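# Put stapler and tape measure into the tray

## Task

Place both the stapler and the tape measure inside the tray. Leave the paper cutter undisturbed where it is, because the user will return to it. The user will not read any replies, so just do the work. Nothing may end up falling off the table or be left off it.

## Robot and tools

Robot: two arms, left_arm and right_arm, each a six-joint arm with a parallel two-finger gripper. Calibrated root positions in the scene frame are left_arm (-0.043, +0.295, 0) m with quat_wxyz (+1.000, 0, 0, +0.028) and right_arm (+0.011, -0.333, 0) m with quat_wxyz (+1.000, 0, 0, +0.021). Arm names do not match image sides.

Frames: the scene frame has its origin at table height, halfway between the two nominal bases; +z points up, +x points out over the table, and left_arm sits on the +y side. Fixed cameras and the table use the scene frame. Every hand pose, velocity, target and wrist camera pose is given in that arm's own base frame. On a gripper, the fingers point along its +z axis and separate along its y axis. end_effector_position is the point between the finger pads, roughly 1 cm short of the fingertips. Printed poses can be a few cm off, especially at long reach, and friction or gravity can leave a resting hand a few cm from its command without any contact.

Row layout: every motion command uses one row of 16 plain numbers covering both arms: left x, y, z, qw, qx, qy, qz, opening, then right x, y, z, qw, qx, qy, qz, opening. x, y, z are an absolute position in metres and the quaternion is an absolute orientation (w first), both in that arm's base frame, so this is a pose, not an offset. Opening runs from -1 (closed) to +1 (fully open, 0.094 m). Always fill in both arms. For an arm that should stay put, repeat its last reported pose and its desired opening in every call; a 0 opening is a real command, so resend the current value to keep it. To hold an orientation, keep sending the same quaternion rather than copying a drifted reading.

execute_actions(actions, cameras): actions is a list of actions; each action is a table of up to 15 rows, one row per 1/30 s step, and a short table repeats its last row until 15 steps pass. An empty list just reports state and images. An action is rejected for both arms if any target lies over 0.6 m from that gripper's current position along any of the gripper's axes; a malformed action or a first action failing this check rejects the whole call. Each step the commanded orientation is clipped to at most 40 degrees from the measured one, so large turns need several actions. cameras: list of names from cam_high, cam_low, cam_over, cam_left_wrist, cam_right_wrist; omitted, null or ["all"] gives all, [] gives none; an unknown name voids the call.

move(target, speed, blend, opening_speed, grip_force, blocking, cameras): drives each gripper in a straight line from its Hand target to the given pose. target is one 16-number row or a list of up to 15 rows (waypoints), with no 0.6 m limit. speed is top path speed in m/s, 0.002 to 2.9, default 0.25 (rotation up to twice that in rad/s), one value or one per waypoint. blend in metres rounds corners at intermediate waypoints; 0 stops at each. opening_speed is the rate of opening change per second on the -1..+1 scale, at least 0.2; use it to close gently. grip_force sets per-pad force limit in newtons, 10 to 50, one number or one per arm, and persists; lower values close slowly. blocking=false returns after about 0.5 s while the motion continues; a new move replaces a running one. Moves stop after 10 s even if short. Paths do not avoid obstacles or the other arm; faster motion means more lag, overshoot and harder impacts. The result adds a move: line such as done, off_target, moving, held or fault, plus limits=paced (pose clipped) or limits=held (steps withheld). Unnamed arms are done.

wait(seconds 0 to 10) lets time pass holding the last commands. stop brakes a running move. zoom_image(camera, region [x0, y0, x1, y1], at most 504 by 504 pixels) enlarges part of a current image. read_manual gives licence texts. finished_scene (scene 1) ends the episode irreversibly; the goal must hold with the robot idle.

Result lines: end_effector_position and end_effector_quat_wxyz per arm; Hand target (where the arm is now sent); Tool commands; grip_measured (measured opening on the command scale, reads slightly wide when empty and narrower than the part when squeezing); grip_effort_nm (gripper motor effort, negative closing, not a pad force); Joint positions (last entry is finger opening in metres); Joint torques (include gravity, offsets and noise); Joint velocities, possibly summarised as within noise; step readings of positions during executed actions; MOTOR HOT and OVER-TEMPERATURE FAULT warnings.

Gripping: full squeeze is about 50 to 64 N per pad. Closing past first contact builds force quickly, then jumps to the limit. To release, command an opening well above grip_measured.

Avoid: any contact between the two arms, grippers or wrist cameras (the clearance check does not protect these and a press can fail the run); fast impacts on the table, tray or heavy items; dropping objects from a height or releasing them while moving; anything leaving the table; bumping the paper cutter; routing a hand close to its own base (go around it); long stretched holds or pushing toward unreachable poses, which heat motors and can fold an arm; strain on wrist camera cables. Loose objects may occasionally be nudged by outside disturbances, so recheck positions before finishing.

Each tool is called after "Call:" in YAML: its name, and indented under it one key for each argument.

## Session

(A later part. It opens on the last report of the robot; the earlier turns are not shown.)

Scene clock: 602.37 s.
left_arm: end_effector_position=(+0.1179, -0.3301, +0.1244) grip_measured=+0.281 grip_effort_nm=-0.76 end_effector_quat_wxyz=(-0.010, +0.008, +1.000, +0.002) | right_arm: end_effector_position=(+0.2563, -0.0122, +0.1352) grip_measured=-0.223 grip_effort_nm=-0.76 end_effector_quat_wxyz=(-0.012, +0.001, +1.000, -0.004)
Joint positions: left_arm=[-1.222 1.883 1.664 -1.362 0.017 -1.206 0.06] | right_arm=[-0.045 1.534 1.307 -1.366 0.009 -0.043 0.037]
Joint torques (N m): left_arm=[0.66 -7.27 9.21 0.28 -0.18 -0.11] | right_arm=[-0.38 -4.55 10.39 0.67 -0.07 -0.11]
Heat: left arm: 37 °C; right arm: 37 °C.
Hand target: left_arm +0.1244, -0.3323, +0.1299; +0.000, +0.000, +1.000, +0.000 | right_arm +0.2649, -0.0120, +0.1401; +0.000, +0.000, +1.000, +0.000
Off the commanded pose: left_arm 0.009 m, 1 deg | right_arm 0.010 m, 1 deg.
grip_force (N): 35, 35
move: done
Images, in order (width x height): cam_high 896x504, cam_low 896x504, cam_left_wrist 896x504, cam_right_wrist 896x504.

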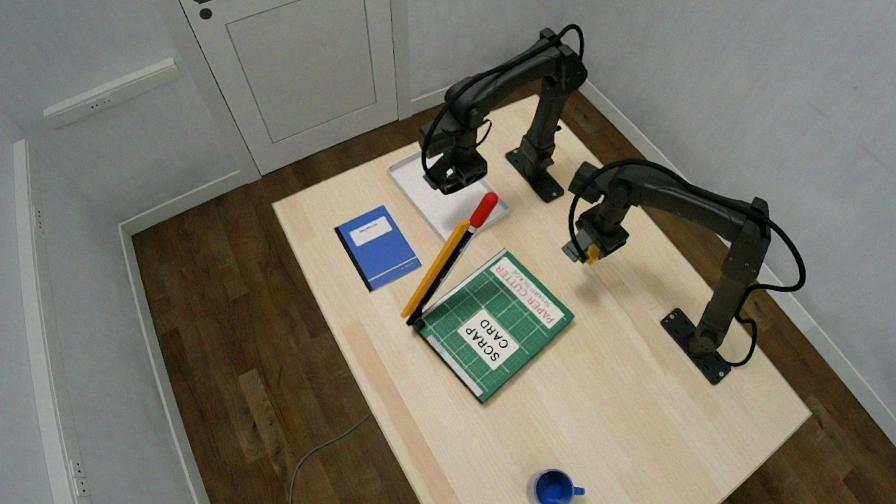

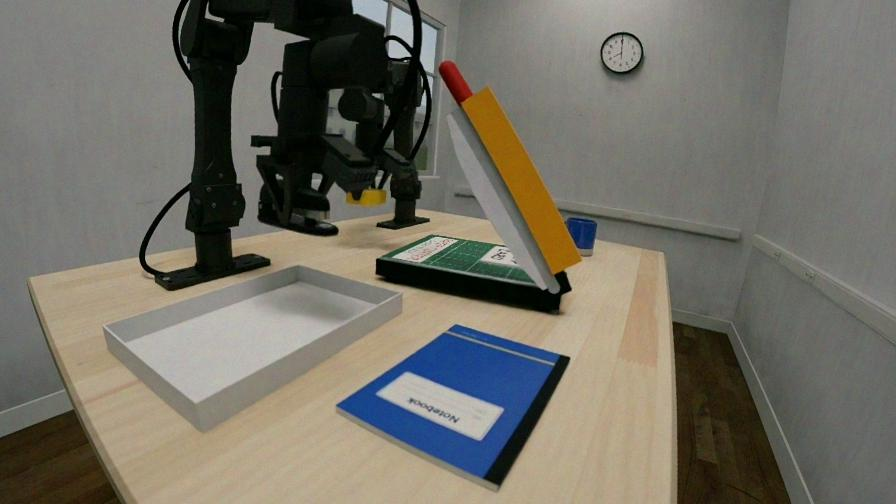

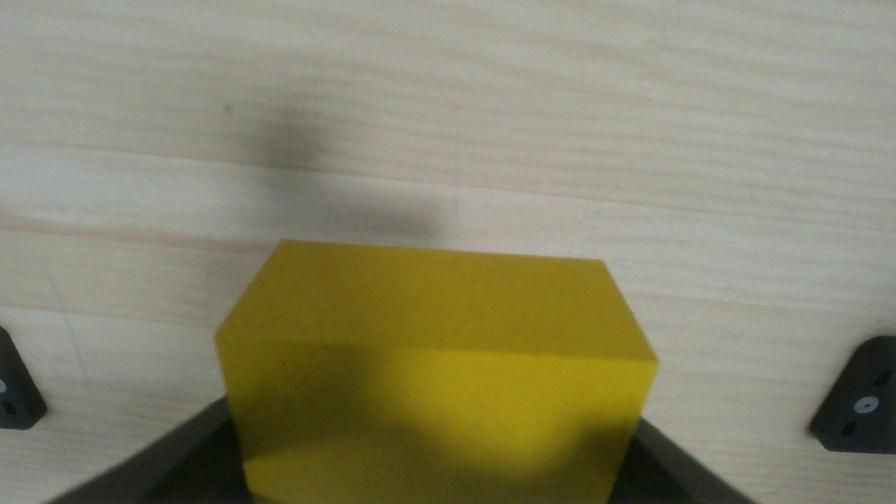

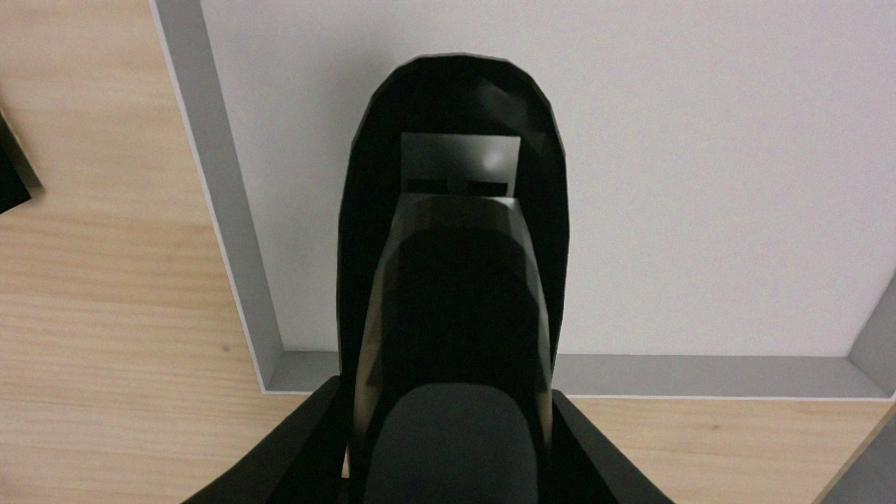

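Call:
move:
  target:
    - [0.1245, -0.3324, 0.05, 0, 0, 1, 0, 0.0, 0.270, -0.012, 0.05, 0, 0, 1, 0, -0.6]
    - [0.1245, -0.3324, 0.027, 0, 0, 1, 0, 0.0, 0.270, -0.012, 0.025, 0, 0, 1, 0, -0.6]
  speed: [0.12, 0.03]
  blend: [0.005, 0]
  cameras: ["cam_low", "cam_left_wrist", "cam_right_wrist"]

Scene clock: 615.47 s.
left_arm: end_effector_position=(+0.1198, -0.3352, +0.0310) grip_measured=+0.281 grip_effort_nm=-0.76 end_effector_quat_wxyz=(-0.007, +0.008, +1.000, -0.006) | right_arm: end_effector_position=(+0.2685, -0.0127, +0.0300) grip_measured=-0.223 grip_effort_nm=-0.76 end_effector_quat_wxyz=(-0.001, +0.001, +1.000, -0.004)
Joint positions: left_arm=[-1.222 1.944 1.368 -0.988 0.017 -1.206 0.06] | right_arm=[-0.045 1.64 0.986 -0.918 0.009 -0.043 0.037]
Joint torques (N m): left_arm=[0.64 -7.45 5.31 0.46 -0.17 -0.12] | right_arm=[-0.29 -5 6.26 0.9 -0.06 -0.11]
Heat: left arm: 36 °C; right arm: 38 °C.
Hand target: left_arm +0.1244, -0.3323, +0.0271; +0.000, +0.000, +1.000, +0.000 | right_arm +0.2698, -0.0120, +0.0250; +0.000, +0.000, +1.000, +0.000
Off the commanded pose: left_arm 0.007 m, 1 deg | right_arm 0.005 m, 1 deg.
grip_force (N): 35, 35
move: done
Images, in order (width x height): cam_low 896x504, cam_left_wrist 896x504, cam_right_wrist 896x504.

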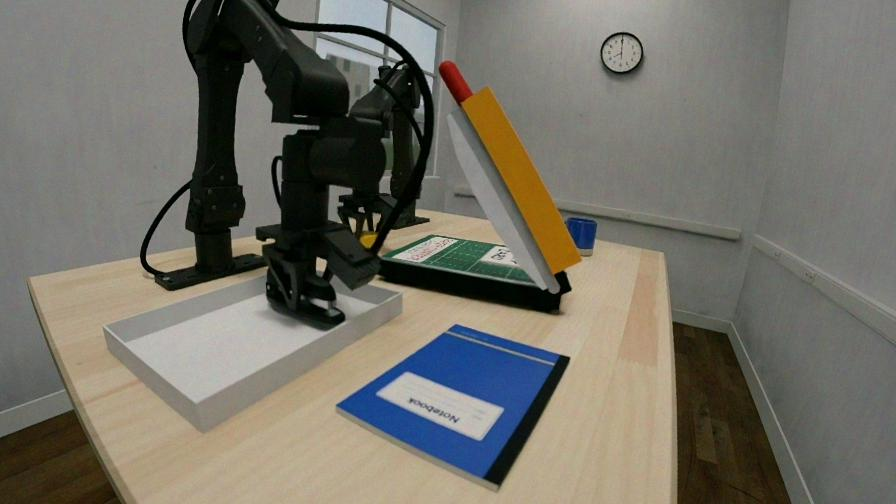

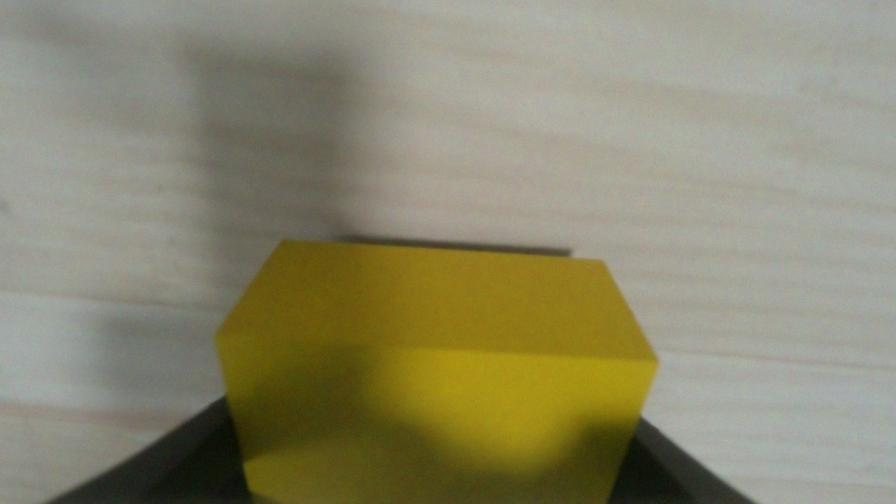

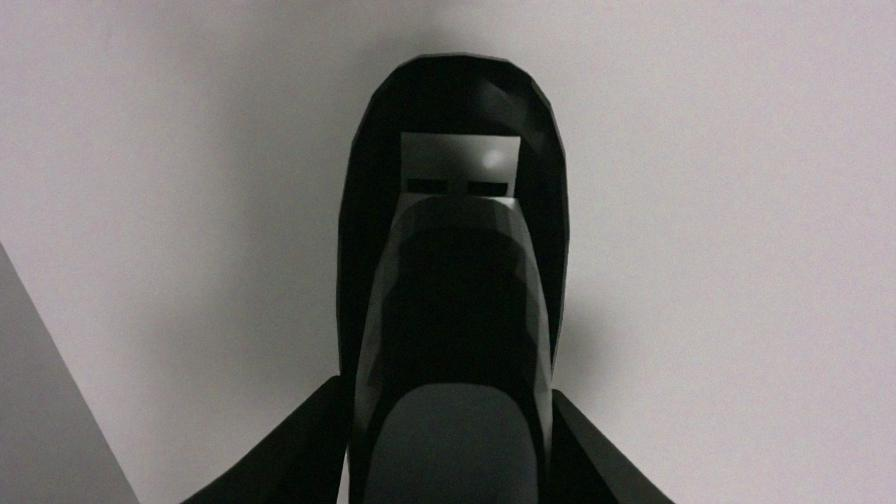

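Call:
move:
  target: [0.1245, -0.3324, 0.018, 0, 0, 1, 0, 0.0, 0.270, -0.012, 0.017, 0, 0, 1, 0, -0.6]
  speed: 0.025
  cameras: ["cam_left_wrist", "cam_right_wrist"]

Scene clock: 620.23 s.
left_arm: end_effector_position=(+0.1199, -0.3354, +0.0221) grip_measured=+0.281 grip_effort_nm=-0.76 end_effector_quat_wxyz=(-0.007, +0.008, +1.000, -0.006) | right_arm: end_effector_position=(+0.2689, -0.0127, +0.0223) grip_measured=-0.223 grip_effort_nm=-0.76 end_effector_quat_wxyz=(+0.000, +0.001, +1.000, -0.004)
Joint positions: left_arm=[-1.222 1.956 1.348 -0.955 0.017 -1.206 0.06] | right_arm=[-0.045 1.653 0.967 -0.884 0.009 -0.043 0.037]
Joint torques (N m): left_arm=[0.61 -7.43 5.26 0.51 -0.18 -0.11] | right_arm=[-0.28 -4.98 6.15 0.95 -0.06 -0.1]
Heat: left arm: 36 °C; right arm: 38 °C.
Hand target: left_arm +0.1244, -0.3324, +0.0181; +0.000, +0.000, +1.000, +0.000 | right_arm +0.2698, -0.0120, +0.0171; +0.000, +0.000, +1.000, +0.000
Off the commanded pose: left_arm 0.007 m, 1 deg | right_arm 0.006 m, 1 deg.
grip_force (N): 35, 35
move: done
Images, in order (width x height): cam_left_wrist 896x504, cam_right_wrist 896x504.

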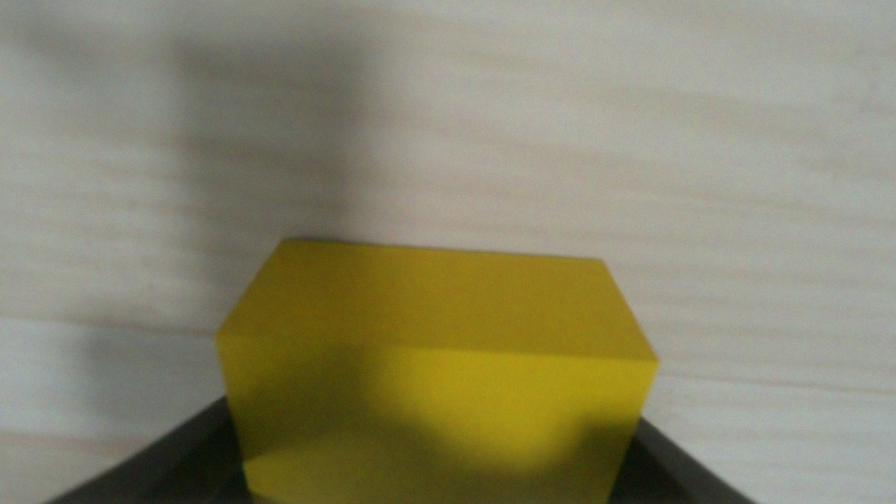

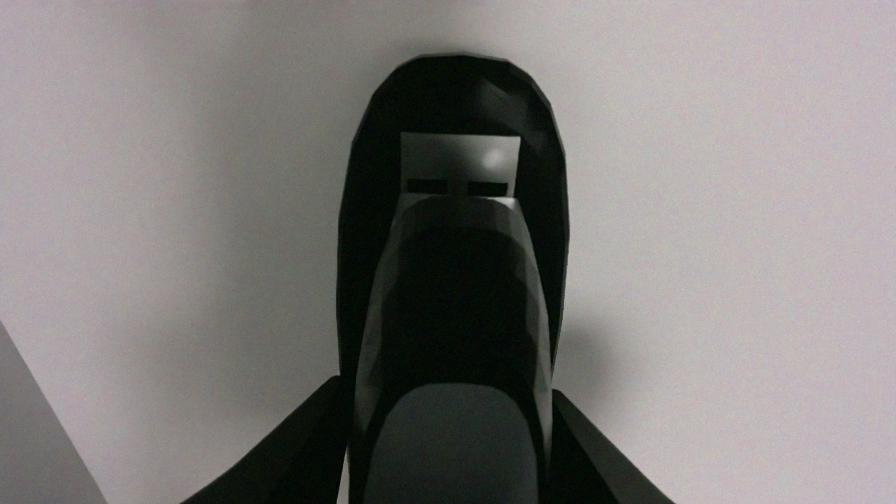

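Call:
move:
  target: [0.1245, -0.3324, 0.012, 0, 0, 1, 0, 0.0, 0.270, -0.012, 0.011, 0, 0, 1, 0, -0.6]
  speed: 0.025
  cameras: ["cam_left_wrist", "cam_right_wrist"]

Scene clock: 624.00 s.
left_arm: end_effector_position=(+0.1201, -0.3361, +0.0212) grip_measured=+0.281 grip_effort_nm=-0.76 end_effector_quat_wxyz=(-0.006, +0.008, +1.000, -0.009) | right_arm: end_effector_position=(+0.2689, -0.0127, +0.0194) grip_measured=-0.223 grip_effort_nm=-0.76 end_effector_quat_wxyz=(+0.000, +0.001, +1.000, -0.004)
Joint positions: left_arm=[-1.222 1.956 1.344 -0.947 0.017 -1.206 0.06] | right_arm=[-0.045 1.658 0.96 -0.871 0.009 -0.043 0.037]
Joint torques (N m): left_arm=[0.61 -6.83 4.38 0.61 -0.2 -0.12] | right_arm=[-0.34 -4.6 5.53 1.05 -0.06 -0.1]
Heat: left arm: 36 °C; right arm: 37 °C.
Hand target: left_arm +0.1243, -0.3322, +0.0122; +0.000, +0.000, +1.000, +0.000 | right_arm +0.2697, -0.0120, +0.0113; +0.000, +0.000, +1.000, +0.000
Off the commanded pose: left_arm 0.011 m, 1 deg | right_arm 0.008 m, 1 deg.
grip_force (N): 35, 35
move: off_target (left_arm)
Images, in order (width x height): cam_left_wrist 896x504, cam_right_wrist 896x504.

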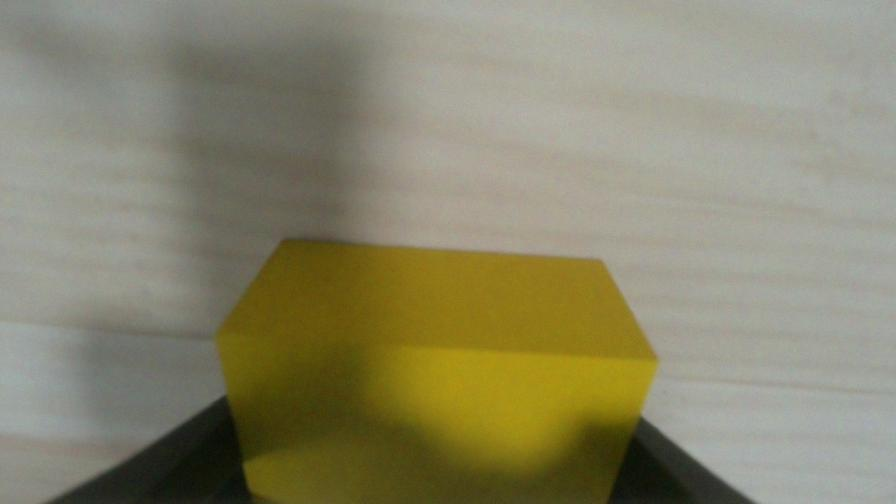

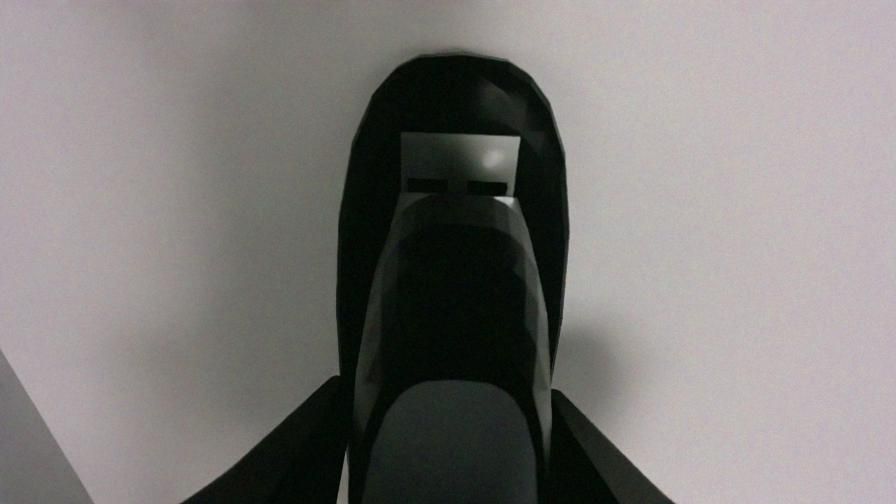

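Call:
move:
  target: [0.1245, -0.3324, 0.0165, 0, 0, 1, 0, 0.62, 0.270, -0.012, 0.006, 0, 0, 1, 0, -0.6]
  speed: 0.025
  opening_speed: 0.6
  cameras: ["cam_left_wrist", "cam_right_wrist"]

Scene clock: 630.87 s.
left_arm: end_effector_position=(+0.1202, -0.3362, +0.0211) grip_measured=+0.618 grip_effort_nm=0.11 end_effector_quat_wxyz=(-0.006, +0.008, +1.000, -0.009) | right_arm: end_effector_position=(+0.2688, -0.0127, +0.0189) grip_measured=-0.223 grip_effort_nm=-0.76 end_effector_quat_wxyz=(+0.000, +0.001, +1.000, -0.004)
Joint positions: left_arm=[-1.222 1.956 1.344 -0.947 0.017 -1.206 0.076] | right_arm=[-0.045 1.658 0.957 -0.869 0.009 -0.043 0.037]
Joint torques (N m): left_arm=[0.64 -7.38 5.24 0.47 -0.18 -0.11] | right_arm=[-0.31 -4 4.66 1.24 -0.06 -0.1]
Heat: left arm: 35 °C; right arm: 37 °C.
Hand target: left_arm +0.1244, -0.3323, +0.0166; +0.000, +0.000, +1.000, +0.000 | right_arm +0.2693, -0.0120, +0.0067; +0.000, +0.000, +1.000, +0.000
Off the commanded pose: left_arm 0.007 m, 1 deg | right_arm 0.013 m, 1 deg.
grip_force (N): 35, 35
move: off_target (right_arm)
Images, in order (width x height): cam_left_wrist 896x504, cam_right_wrist 896x504.

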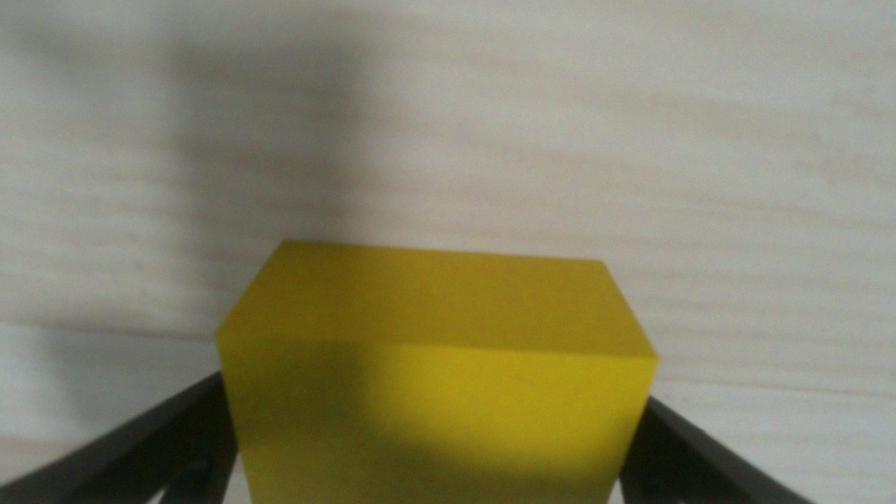

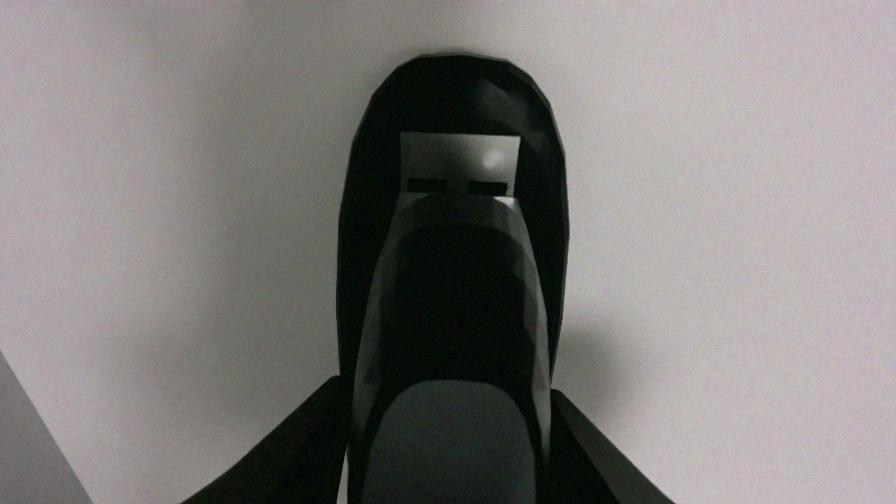

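Call:
move:
  target:
    - [0.1235, -0.3335, 0.0165, 0, 0, 1, 0, 1.0, 0.2695, -0.012, 0.0135, 0, 0, 1, 0, 0.4]
    - [0.1235, -0.3335, 0.15, 0, 0, 1, 0, 1.0, 0.2695, -0.012, 0.15, 0, 0, 1, 0, 0.4]
  speed: [0.025, 0.12]
  opening_speed: 0.6
  cameras: ["cam_high", "cam_low", "cam_left_wrist", "cam_right_wrist"]

Scene clock: 642.77 s.
left_arm: end_effector_position=(+0.1190, -0.3328, +0.1360) grip_measured=+0.998 grip_effort_nm=0.11 end_effector_quat_wxyz=(-0.014, +0.006, +1.000, +0.014) | right_arm: end_effector_position=(+0.2694, -0.0127, +0.1397) grip_measured=+0.398 grip_effort_nm=0.10 end_effector_quat_wxyz=(-0.012, +0.001, +1.000, -0.004)
Joint positions: left_arm=[-1.222 1.923 1.762 -1.445 0.017 -1.21 0.094] | right_arm=[-0.045 1.584 1.374 -1.383 0.008 -0.043 0.066]
Joint torques (N m): left_arm=[0.27 -9.72 8.53 0.25 -0.16 -0.11] | right_arm=[-0.29 -7.34 9.43 0.45 -0.06 -0.1]
Heat: left arm: 35 °C; right arm: 36 °C.
Hand target: left_arm +0.1233, -0.3333, +0.1497; +0.000, +0.000, +1.000, +0.000 | right_arm +0.2694, -0.0120, +0.1498; +0.000, +0.000, +1.000, +0.000
Off the commanded pose: left_arm 0.015 m, 2 deg | right_arm 0.010 m, 1 deg.
grip_force (N): 35, 35
move: off_target (left_arm)
Images, in order (width x height): cam_high 896x504, cam_low 896x504, cam_left_wrist 896x504, cam_right_wrist 896x504.

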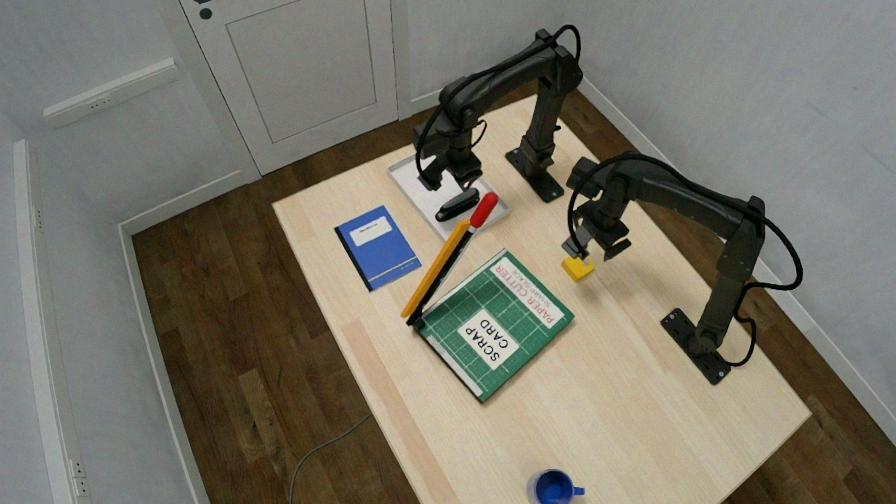

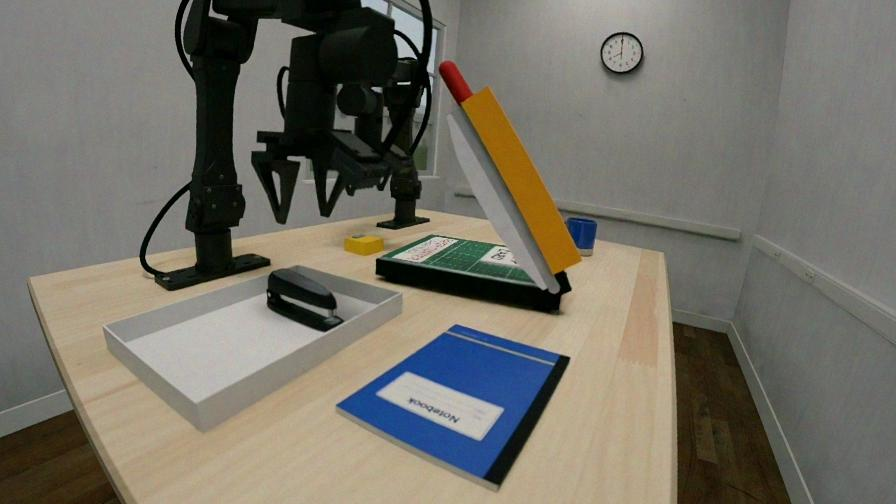

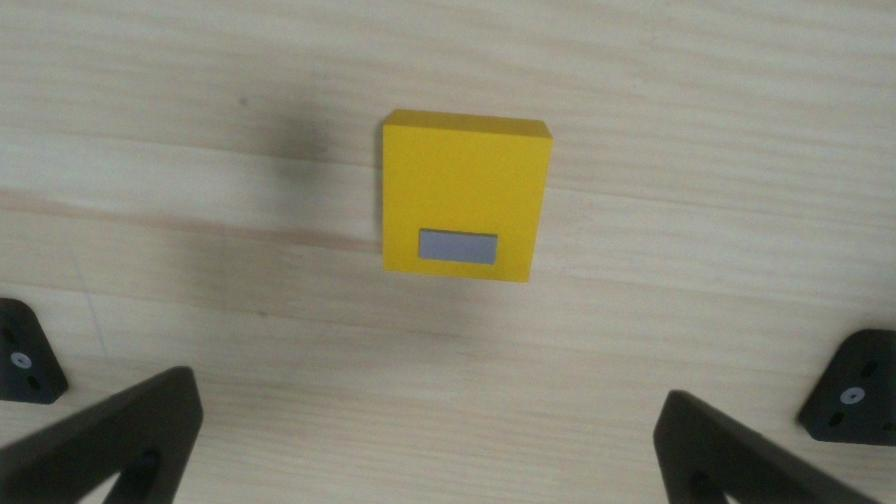

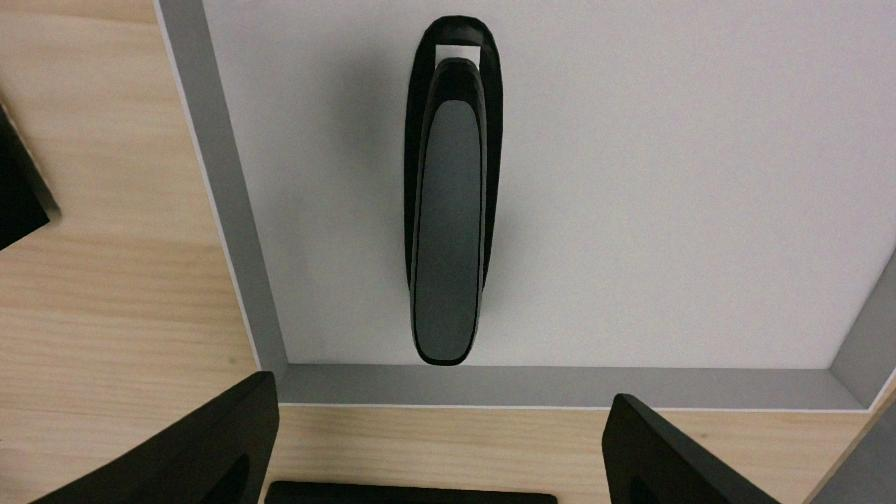

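Call:
move:
  target: [0.25, 0.0, 0.21, 0.2588, 0, 0.9659, 0, 1.0, 0.0935, 0.3100, 0.12, 0, 0, 1, 0, 1.0]
  speed: 0.28
  cameras: ["cam_high", "cam_low", "cam_right_wrist"]

Scene clock: 666.70 s.
left_arm: end_effector_position=(+0.2485, -0.0005, +0.2098) grip_measured=+0.998 grip_effort_nm=0.10 end_effector_quat_wxyz=(+0.252, -0.002, +0.968, +0.002) | right_arm: end_effector_position=(+0.0886, +0.3063, +0.1192) grip_measured=+0.998 grip_effort_nm=0.10 end_effector_quat_wxyz=(-0.007, -0.006, +1.000, +0.002)
Joint positions: left_arm=[-0.014 1.045 1.134 -1.15 -0.01 -0.014 0.094] | right_arm=[1.278 1.75 1.476 -1.298 -0.015 1.266 0.094]
Joint torques (N m): left_arm=[0.65 -1.94 5.9 1.36 0.01 0.07] | right_arm=[-0.35 -6 9.85 0.63 0.16 0.09]
Heat: left arm: 36 °C; right arm: 38 °C.
Hand target: left_arm +0.2500, +0.0000, +0.2100; +0.259, +0.000, +0.966, +0.000 | right_arm +0.0935, +0.3099, +0.1199; +0.000, +0.000, +1.000, +0.000
Off the commanded pose: left_arm 0.002 m, 1 deg | right_arm 0.006 m, 1 deg.
grip_force (N): 35, 35
move: done
Images, in order (width x height): cam_high 896x504, cam_low 896x504, cam_right_wrist 896x504.

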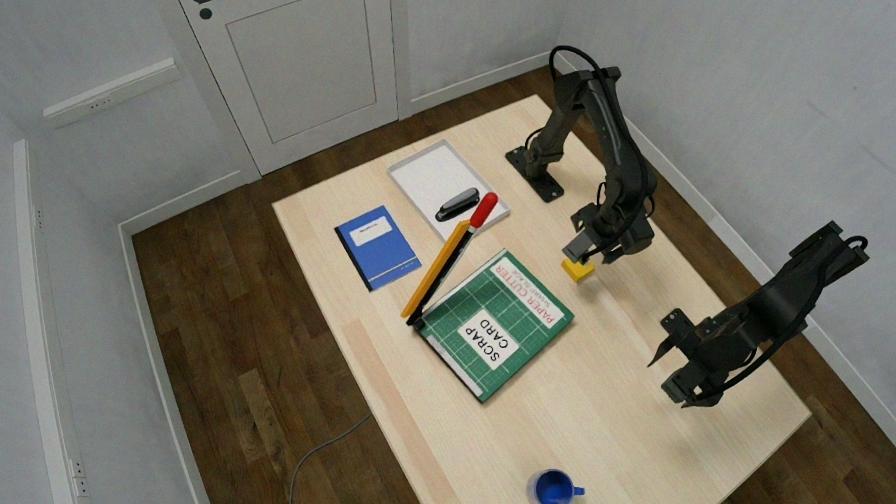

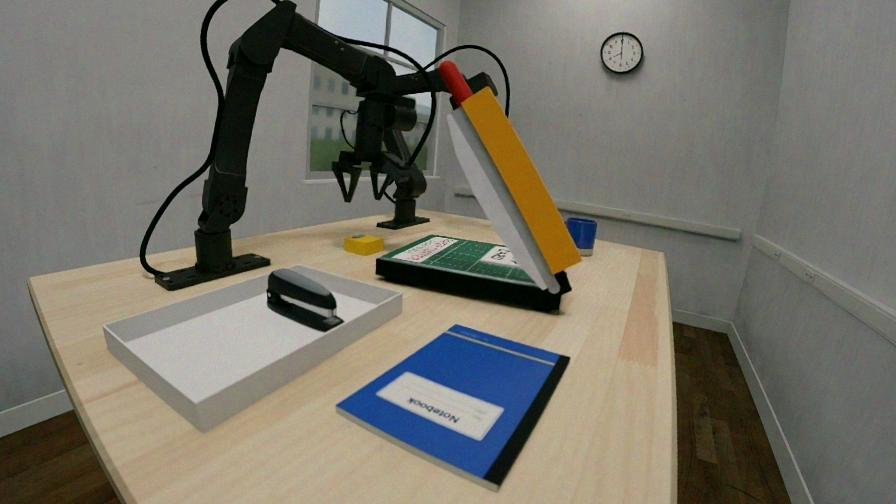

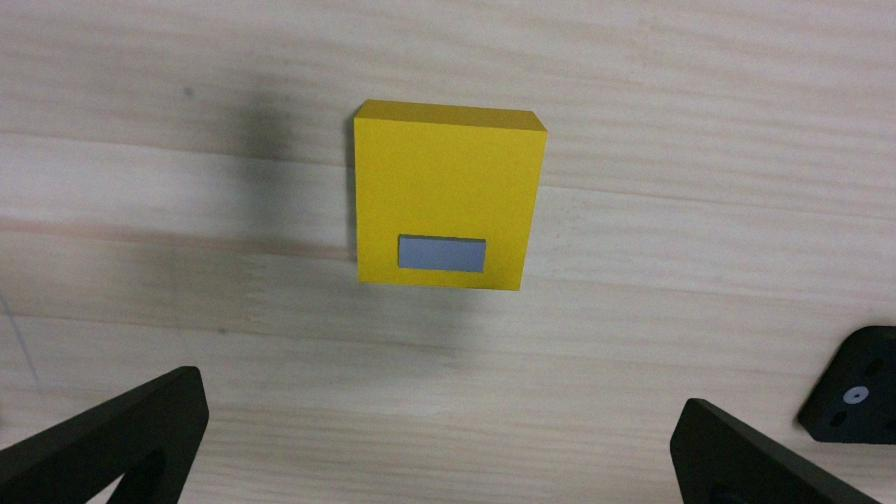

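Call:
move:
  target:
    - [0.25, 0.0, 0.21, 0.2588, 0, 0.9659, 0, 1.0, 0.0930, 0.3050, 0.05, 0, 0, 1, 0, 1.0]
    - [0.25, 0.0, 0.21, 0.2588, 0, 0.9659, 0, 1.0, 0.0925, 0.3045, 0.011, 0, 0, 1, 0, 1.0]
  speed: [0.12, 0.05]
  blend: [0.005, 0]
  cameras: ["cam_right_wrist"]

Scene clock: 681.97 s.
left_arm: end_effector_position=(+0.2485, -0.0006, +0.2098) grip_measured=+0.998 grip_effort_nm=0.11 end_effector_quat_wxyz=(+0.252, -0.001, +0.968, +0.001) | right_arm: end_effector_position=(+0.0889, +0.3071, +0.0198) grip_measured=+0.998 grip_effort_nm=0.10 end_effector_quat_wxyz=(-0.005, -0.006, +1.000, +0.009)
Joint positions: left_arm=[-0.014 1.045 1.134 -1.15 -0.01 -0.013 0.094] | right_arm=[1.278 1.826 1.162 -0.893 -0.015 1.267 0.094]
Joint torques (N m): left_arm=[0.72 -2 5.82 1.36 0.02 0.09] | right_arm=[-0.51 -6.12 5.98 0.87 0.16 0.03]
Heat: left arm: 36 °C; right arm: 37 °C.
Hand target: left_arm +0.2500, +0.0000, +0.2100; +0.259, +0.000, +0.966, +0.000 | right_arm +0.0924, +0.3042, +0.0113; +0.000, +0.000, +1.000, +0.000
Off the commanded pose: left_arm 0.002 m, 1 deg | right_arm 0.010 m, 1 deg.
grip_force (N): 35, 35
move: done
Images, in order (width x height): cam_right_wrist 896x504.

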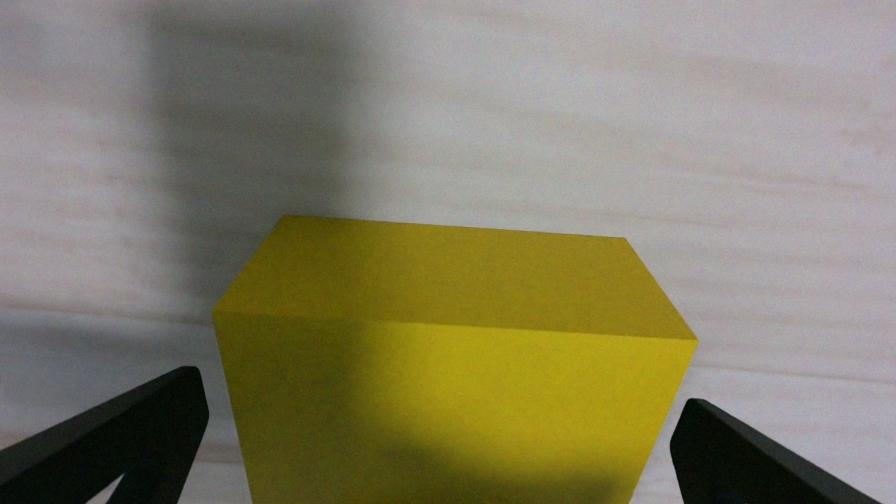

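Call:
move:
  target: [0.25, 0.0, 0.21, 0.2588, 0, 0.9659, 0, 1.0, 0.0925, 0.3045, 0.011, 0, 0, 1, 0, 0.0]
  speed: 0.05
  cameras: ["cam_right_wrist"]

Scene clock: 688.93 s.
left_arm: end_effector_position=(+0.2485, -0.0006, +0.2098) grip_measured=+0.998 grip_effort_nm=0.11 end_effector_quat_wxyz=(+0.252, -0.001, +0.968, +0.001) | right_arm: end_effector_position=(+0.0890, +0.3073, +0.0198) grip_measured=+0.262 grip_effort_nm=-0.71 end_effector_quat_wxyz=(-0.005, -0.006, +1.000, +0.009)
Joint positions: left_arm=[-0.014 1.045 1.134 -1.15 -0.01 -0.013 0.094] | right_arm=[1.278 1.826 1.162 -0.892 -0.015 1.267 0.059]
Joint torques (N m): left_arm=[0.75 -2.03 5.83 1.37 0.03 0.1] | right_arm=[-0.51 -6.12 5.97 0.91 0.16 0.04]
Heat: left arm: 36 °C; right arm: 36 °C.
Hand target: left_arm +0.2500, +0.0000, +0.2100; +0.259, +0.000, +0.966, +0.000 | right_arm +0.0924, +0.3043, +0.0113; +0.000, +0.000, +1.000, +0.000
Off the commanded pose: left_arm 0.002 m, 1 deg | right_arm 0.010 m, 1 deg.
grip_force (N): 35, 35
move: done
Images, in order (width x height): cam_right_wrist 896x504.

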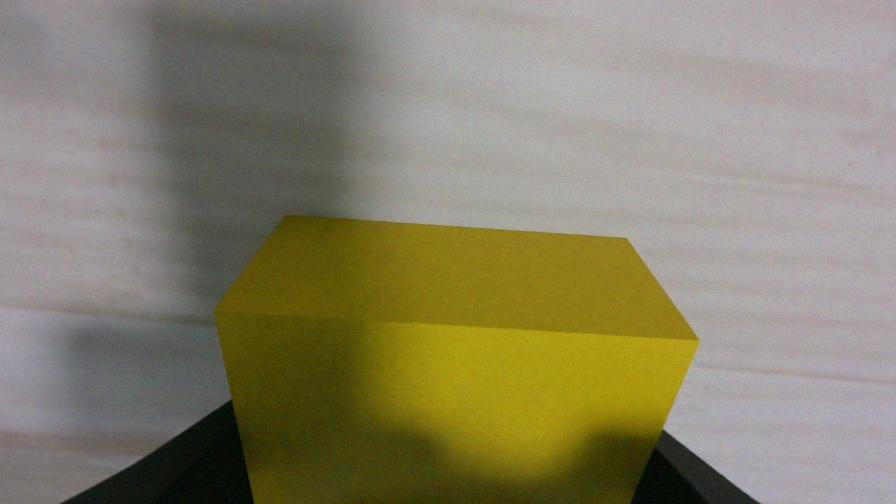

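Call:
move:
  target:
    - [0.25, 0.0, 0.21, 0.2588, 0, 0.9659, 0, 1.0, 0.0925, 0.3045, 0.165, 0, 0, 1, 0, 0.0]
    - [0.25, 0.0, 0.21, 0.2588, 0, 0.9659, 0, 1.0, 0.265, -0.13, 0.155, 0, 0, 1, 0, 0.0]
  speed: [0.1, 0.25]
  blend: [0.02, 0]
  cameras: ["cam_high", "cam_low", "cam_right_wrist"]

Scene clock: 703.23 s.
left_arm: end_effector_position=(+0.2485, -0.0006, +0.2098) grip_measured=+0.998 grip_effort_nm=0.11 end_effector_quat_wxyz=(+0.252, -0.001, +0.968, +0.001) | right_arm: end_effector_position=(+0.2581, -0.1293, +0.1509) grip_measured=+0.261 grip_effort_nm=-0.76 end_effector_quat_wxyz=(-0.009, +0.004, +1.000, -0.003)
Joint positions: left_arm=[-0.014 1.045 1.134 -1.15 -0.01 -0.013 0.094] | right_arm=[-0.46 1.651 1.489 -1.423 0.013 -0.452 0.059]
Joint torques (N m): left_arm=[0.69 -1.99 5.86 1.37 0.03 0.09] | right_arm=[-0.02 -5.53 10.19 0.61 -0.09 -0.19]
Heat: left arm: 36 °C; right arm: 36 °C.
Hand target: left_arm +0.2500, +0.0000, +0.2100; +0.259, +0.000, +0.966, +0.000 | right_arm +0.2648, -0.1300, +0.1549; +0.000, +0.000, +1.000, +0.000
Off the commanded pose: left_arm 0.002 m, 1 deg | right_arm 0.008 m, 1 deg.
grip_force (N): 35, 35
move: done
Images, in order (width x height): cam_high 896x504, cam_low 896x504, cam_right_wrist 896x504.

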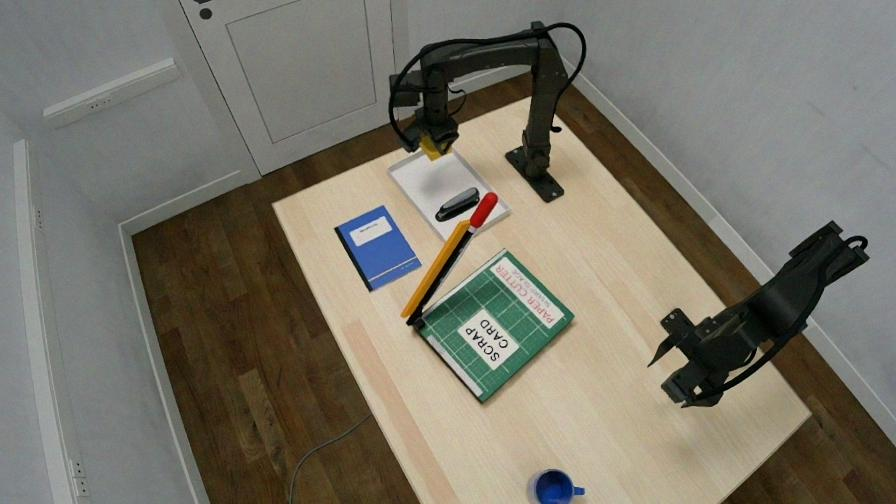

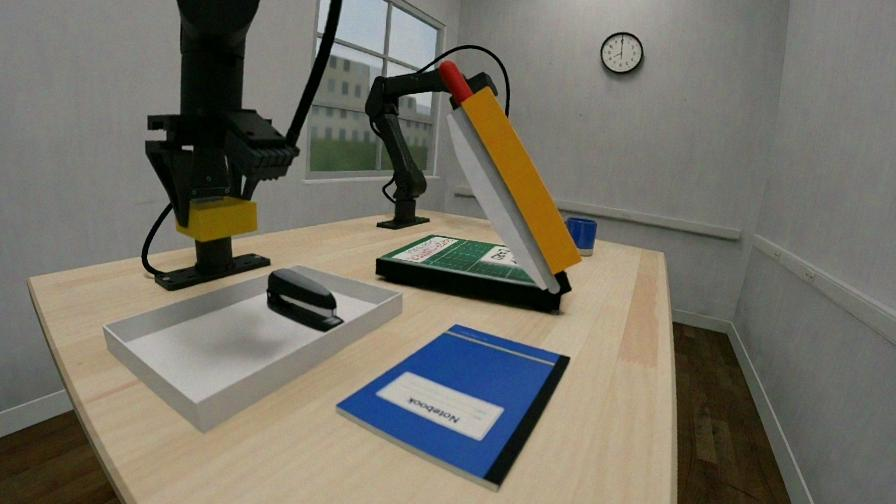

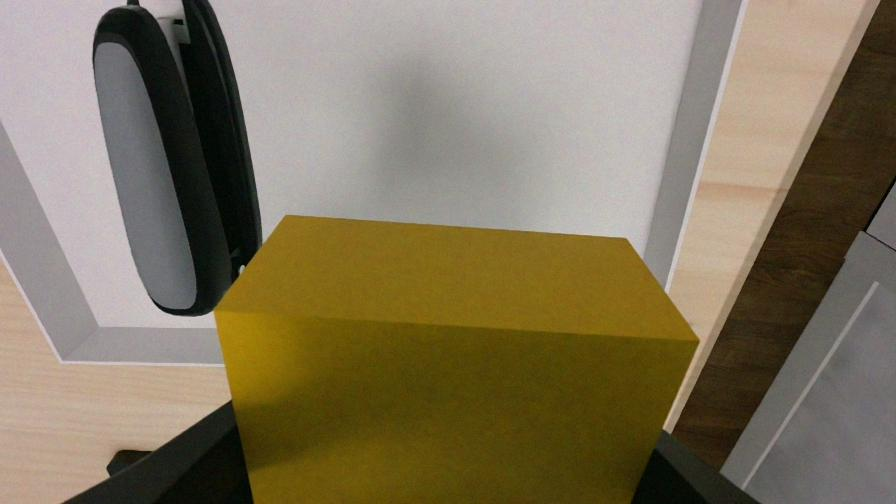

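Call:
move:
  target:
    - [0.25, 0.0, 0.21, 0.2588, 0, 0.9659, 0, 1.0, 0.265, -0.138, 0.055, 0, 0, 1, 0, 0.0]
    - [0.25, 0.0, 0.21, 0.2588, 0, 0.9659, 0, 1.0, 0.265, -0.138, 0.022, 0, 0, 1, 0, 0.0]
  speed: [0.12, 0.03]
  blend: [0.005, 0]
  cameras: ["cam_low", "cam_right_wrist"]

Scene clock: 718.73 s.
left_arm: end_effector_position=(+0.2485, -0.0006, +0.2098) grip_measured=+0.998 grip_effort_nm=0.11 end_effector_quat_wxyz=(+0.252, -0.001, +0.968, +0.001) | right_arm: end_effector_position=(+0.2639, -0.1378, +0.0285) grip_measured=+0.261 grip_effort_nm=-0.76 end_effector_quat_wxyz=(-0.002, +0.000, +1.000, -0.006)
Joint positions: left_arm=[-0.014 1.045 1.134 -1.15 -0.01 -0.013 0.094] | right_arm=[-0.477 1.745 1.098 -0.923 0.013 -0.476 0.059]
Joint torques (N m): left_arm=[0.73 -2.04 5.78 1.37 0.04 0.1] | right_arm=[-0.65 -5.74 6.19 0.92 -0.1 -0.12]
Heat: left arm: 35 °C; right arm: 36 °C.
Hand target: left_arm +0.2500, +0.0000, +0.2100; +0.259, +0.000, +0.966, +0.000 | right_arm +0.2648, -0.1379, +0.0221; +0.000, +0.000, +1.000, +0.000
Off the commanded pose: left_arm 0.002 m, 1 deg | right_arm 0.007 m, 1 deg.
grip_force (N): 35, 35
move: done
Images, in order (width x height): cam_low 896x504, cam_right_wrist 896x504.

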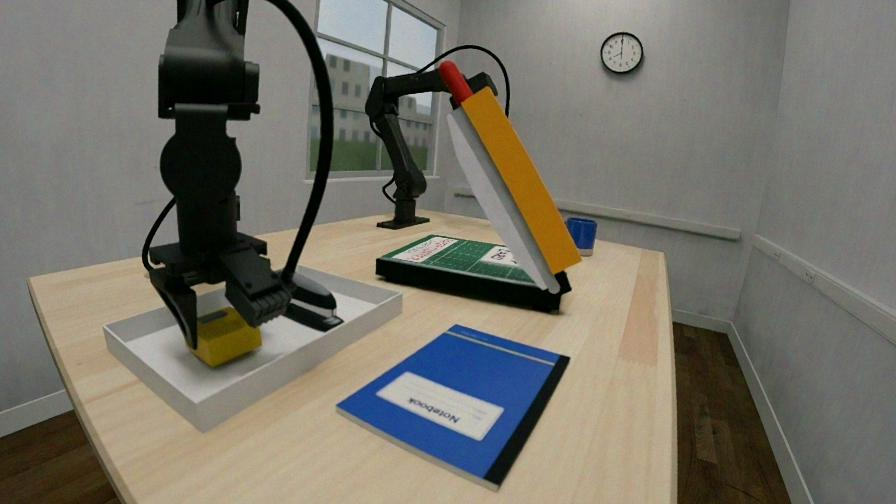

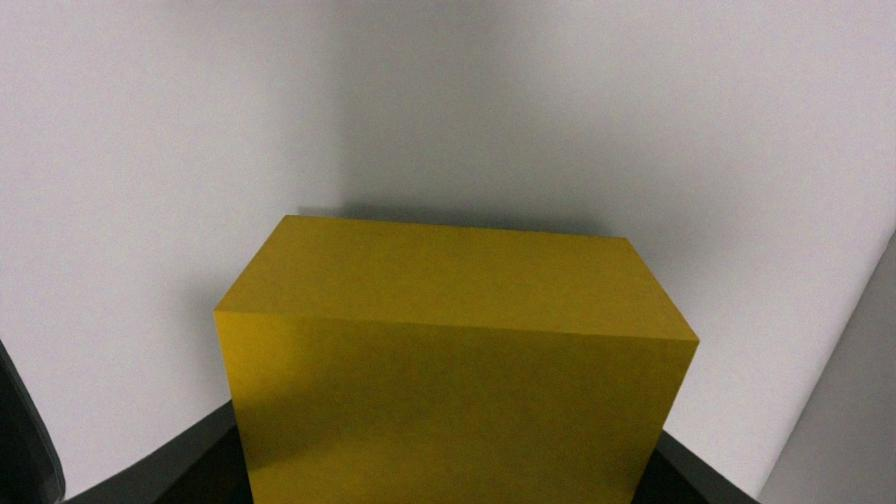

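Call:
move:
  target: [0.25, 0.0, 0.21, 0.2588, 0, 0.9659, 0, 1.0, 0.265, -0.138, 0.0135, 0, 0, 1, 0, 0.0]
  speed: 0.025
  cameras: ["cam_right_wrist"]

Call:
move:
  target: [0.25, 0.0, 0.21, 0.2588, 0, 0.9659, 0, 1.0, 0.265, -0.138, 0.008, 0, 0, 1, 0, 0.0]
  speed: 0.025
  cameras: ["cam_right_wrist"]

Scene clock: 723.47 s.
left_arm: end_effector_position=(+0.2485, -0.0006, +0.2098) grip_measured=+0.998 grip_effort_nm=0.11 end_effector_quat_wxyz=(+0.252, -0.001, +0.968, +0.001) | right_arm: end_effector_position=(+0.2635, -0.1375, +0.0221) grip_measured=+0.261 grip_effort_nm=-0.76 end_effector_quat_wxyz=(-0.003, +0.000, +1.000, -0.005)
Joint positions: left_arm=[-0.014 1.045 1.134 -1.15 -0.01 -0.013 0.094] | right_arm=[-0.477 1.754 1.083 -0.899 0.012 -0.476 0.059]
Joint torques (N m): left_arm=[0.66 -2.02 5.89 1.37 0.02 0.09] | right_arm=[-0.64 -5.56 5.75 1.04 -0.08 -0.12]
Heat: left arm: 35 °C; right arm: 36 °C.
Hand target: left_arm +0.2500, +0.0000, +0.2100; +0.259, +0.000, +0.966, +0.000 | right_arm +0.2648, -0.1379, +0.0138; +0.000, +0.000, +1.000, +0.000
Off the commanded pose: left_arm 0.002 m, 1 deg | right_arm 0.009 m, 1 deg.
grip_force (N): 35, 35
move: done
Images, in order (width x height): cam_right_wrist 896x504.

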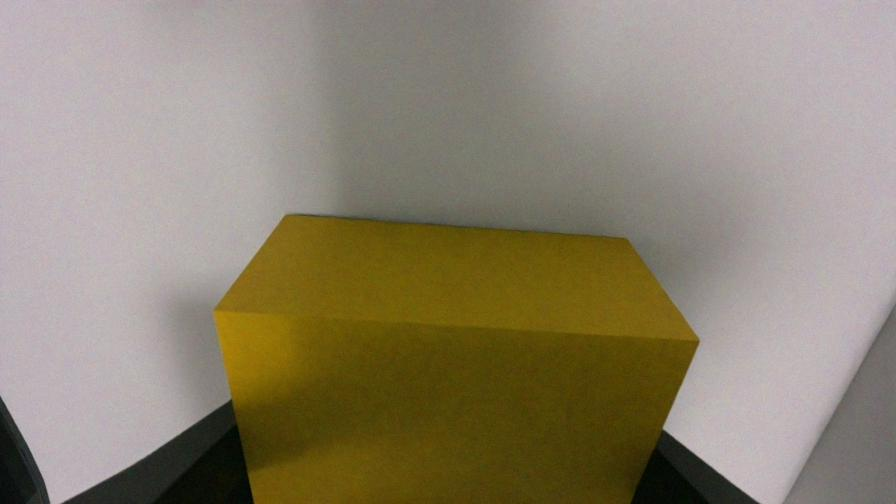

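Scene clock: 724.17 s.
left_arm: end_effector_position=(+0.2485, -0.0006, +0.2098) grip_measured=+0.998 grip_effort_nm=0.10 end_effector_quat_wxyz=(+0.252, -0.001, +0.968, +0.001) | right_arm: end_effector_position=(+0.2633, -0.1375, +0.0216) grip_measured=+0.261 grip_effort_nm=-0.76 end_effector_quat_wxyz=(-0.003, +0.000, +1.000, -0.006)
Joint positions: left_arm=[-0.014 1.045 1.134 -1.15 -0.01 -0.013 0.094] | right_arm=[-0.477 1.754 1.08 -0.896 0.013 -0.476 0.059]
Joint torques (N m): left_arm=[0.7 -2 5.81 1.38 0.03 0.1] | right_arm=[-0.64 -4.88 4.85 1.24 -0.09 -0.12]
Heat: left arm: 35 °C; right arm: 36 °C.
Hand target: left_arm +0.2500, +0.0000, +0.2100; +0.259, +0.000, +0.966, +0.000 | right_arm +0.2644, -0.1377, +0.0086; +0.000, +0.000, +1.000, +0.000
Off the commanded pose: left_arm 0.002 m, 1 deg | right_arm 0.014 m, 1 deg.
grip_force (N): 35, 35
move: off_target (right_arm)
Images, in order (width x height): cam_right_wrist 896x504.

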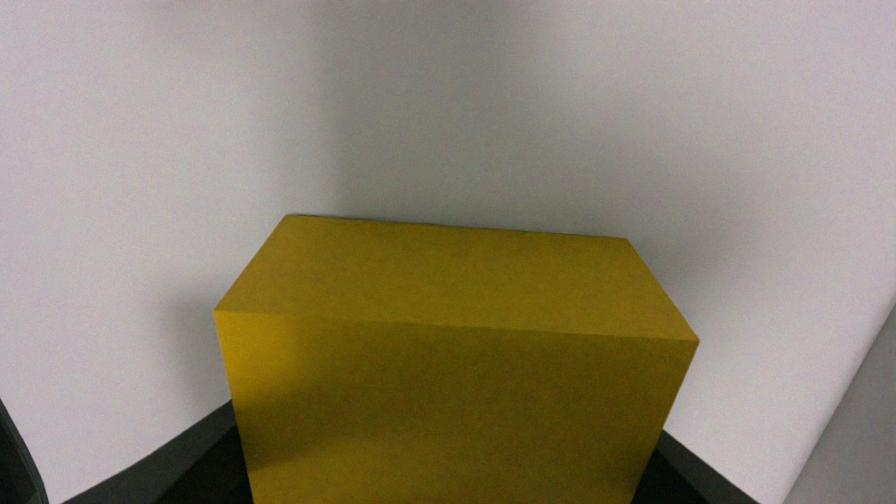

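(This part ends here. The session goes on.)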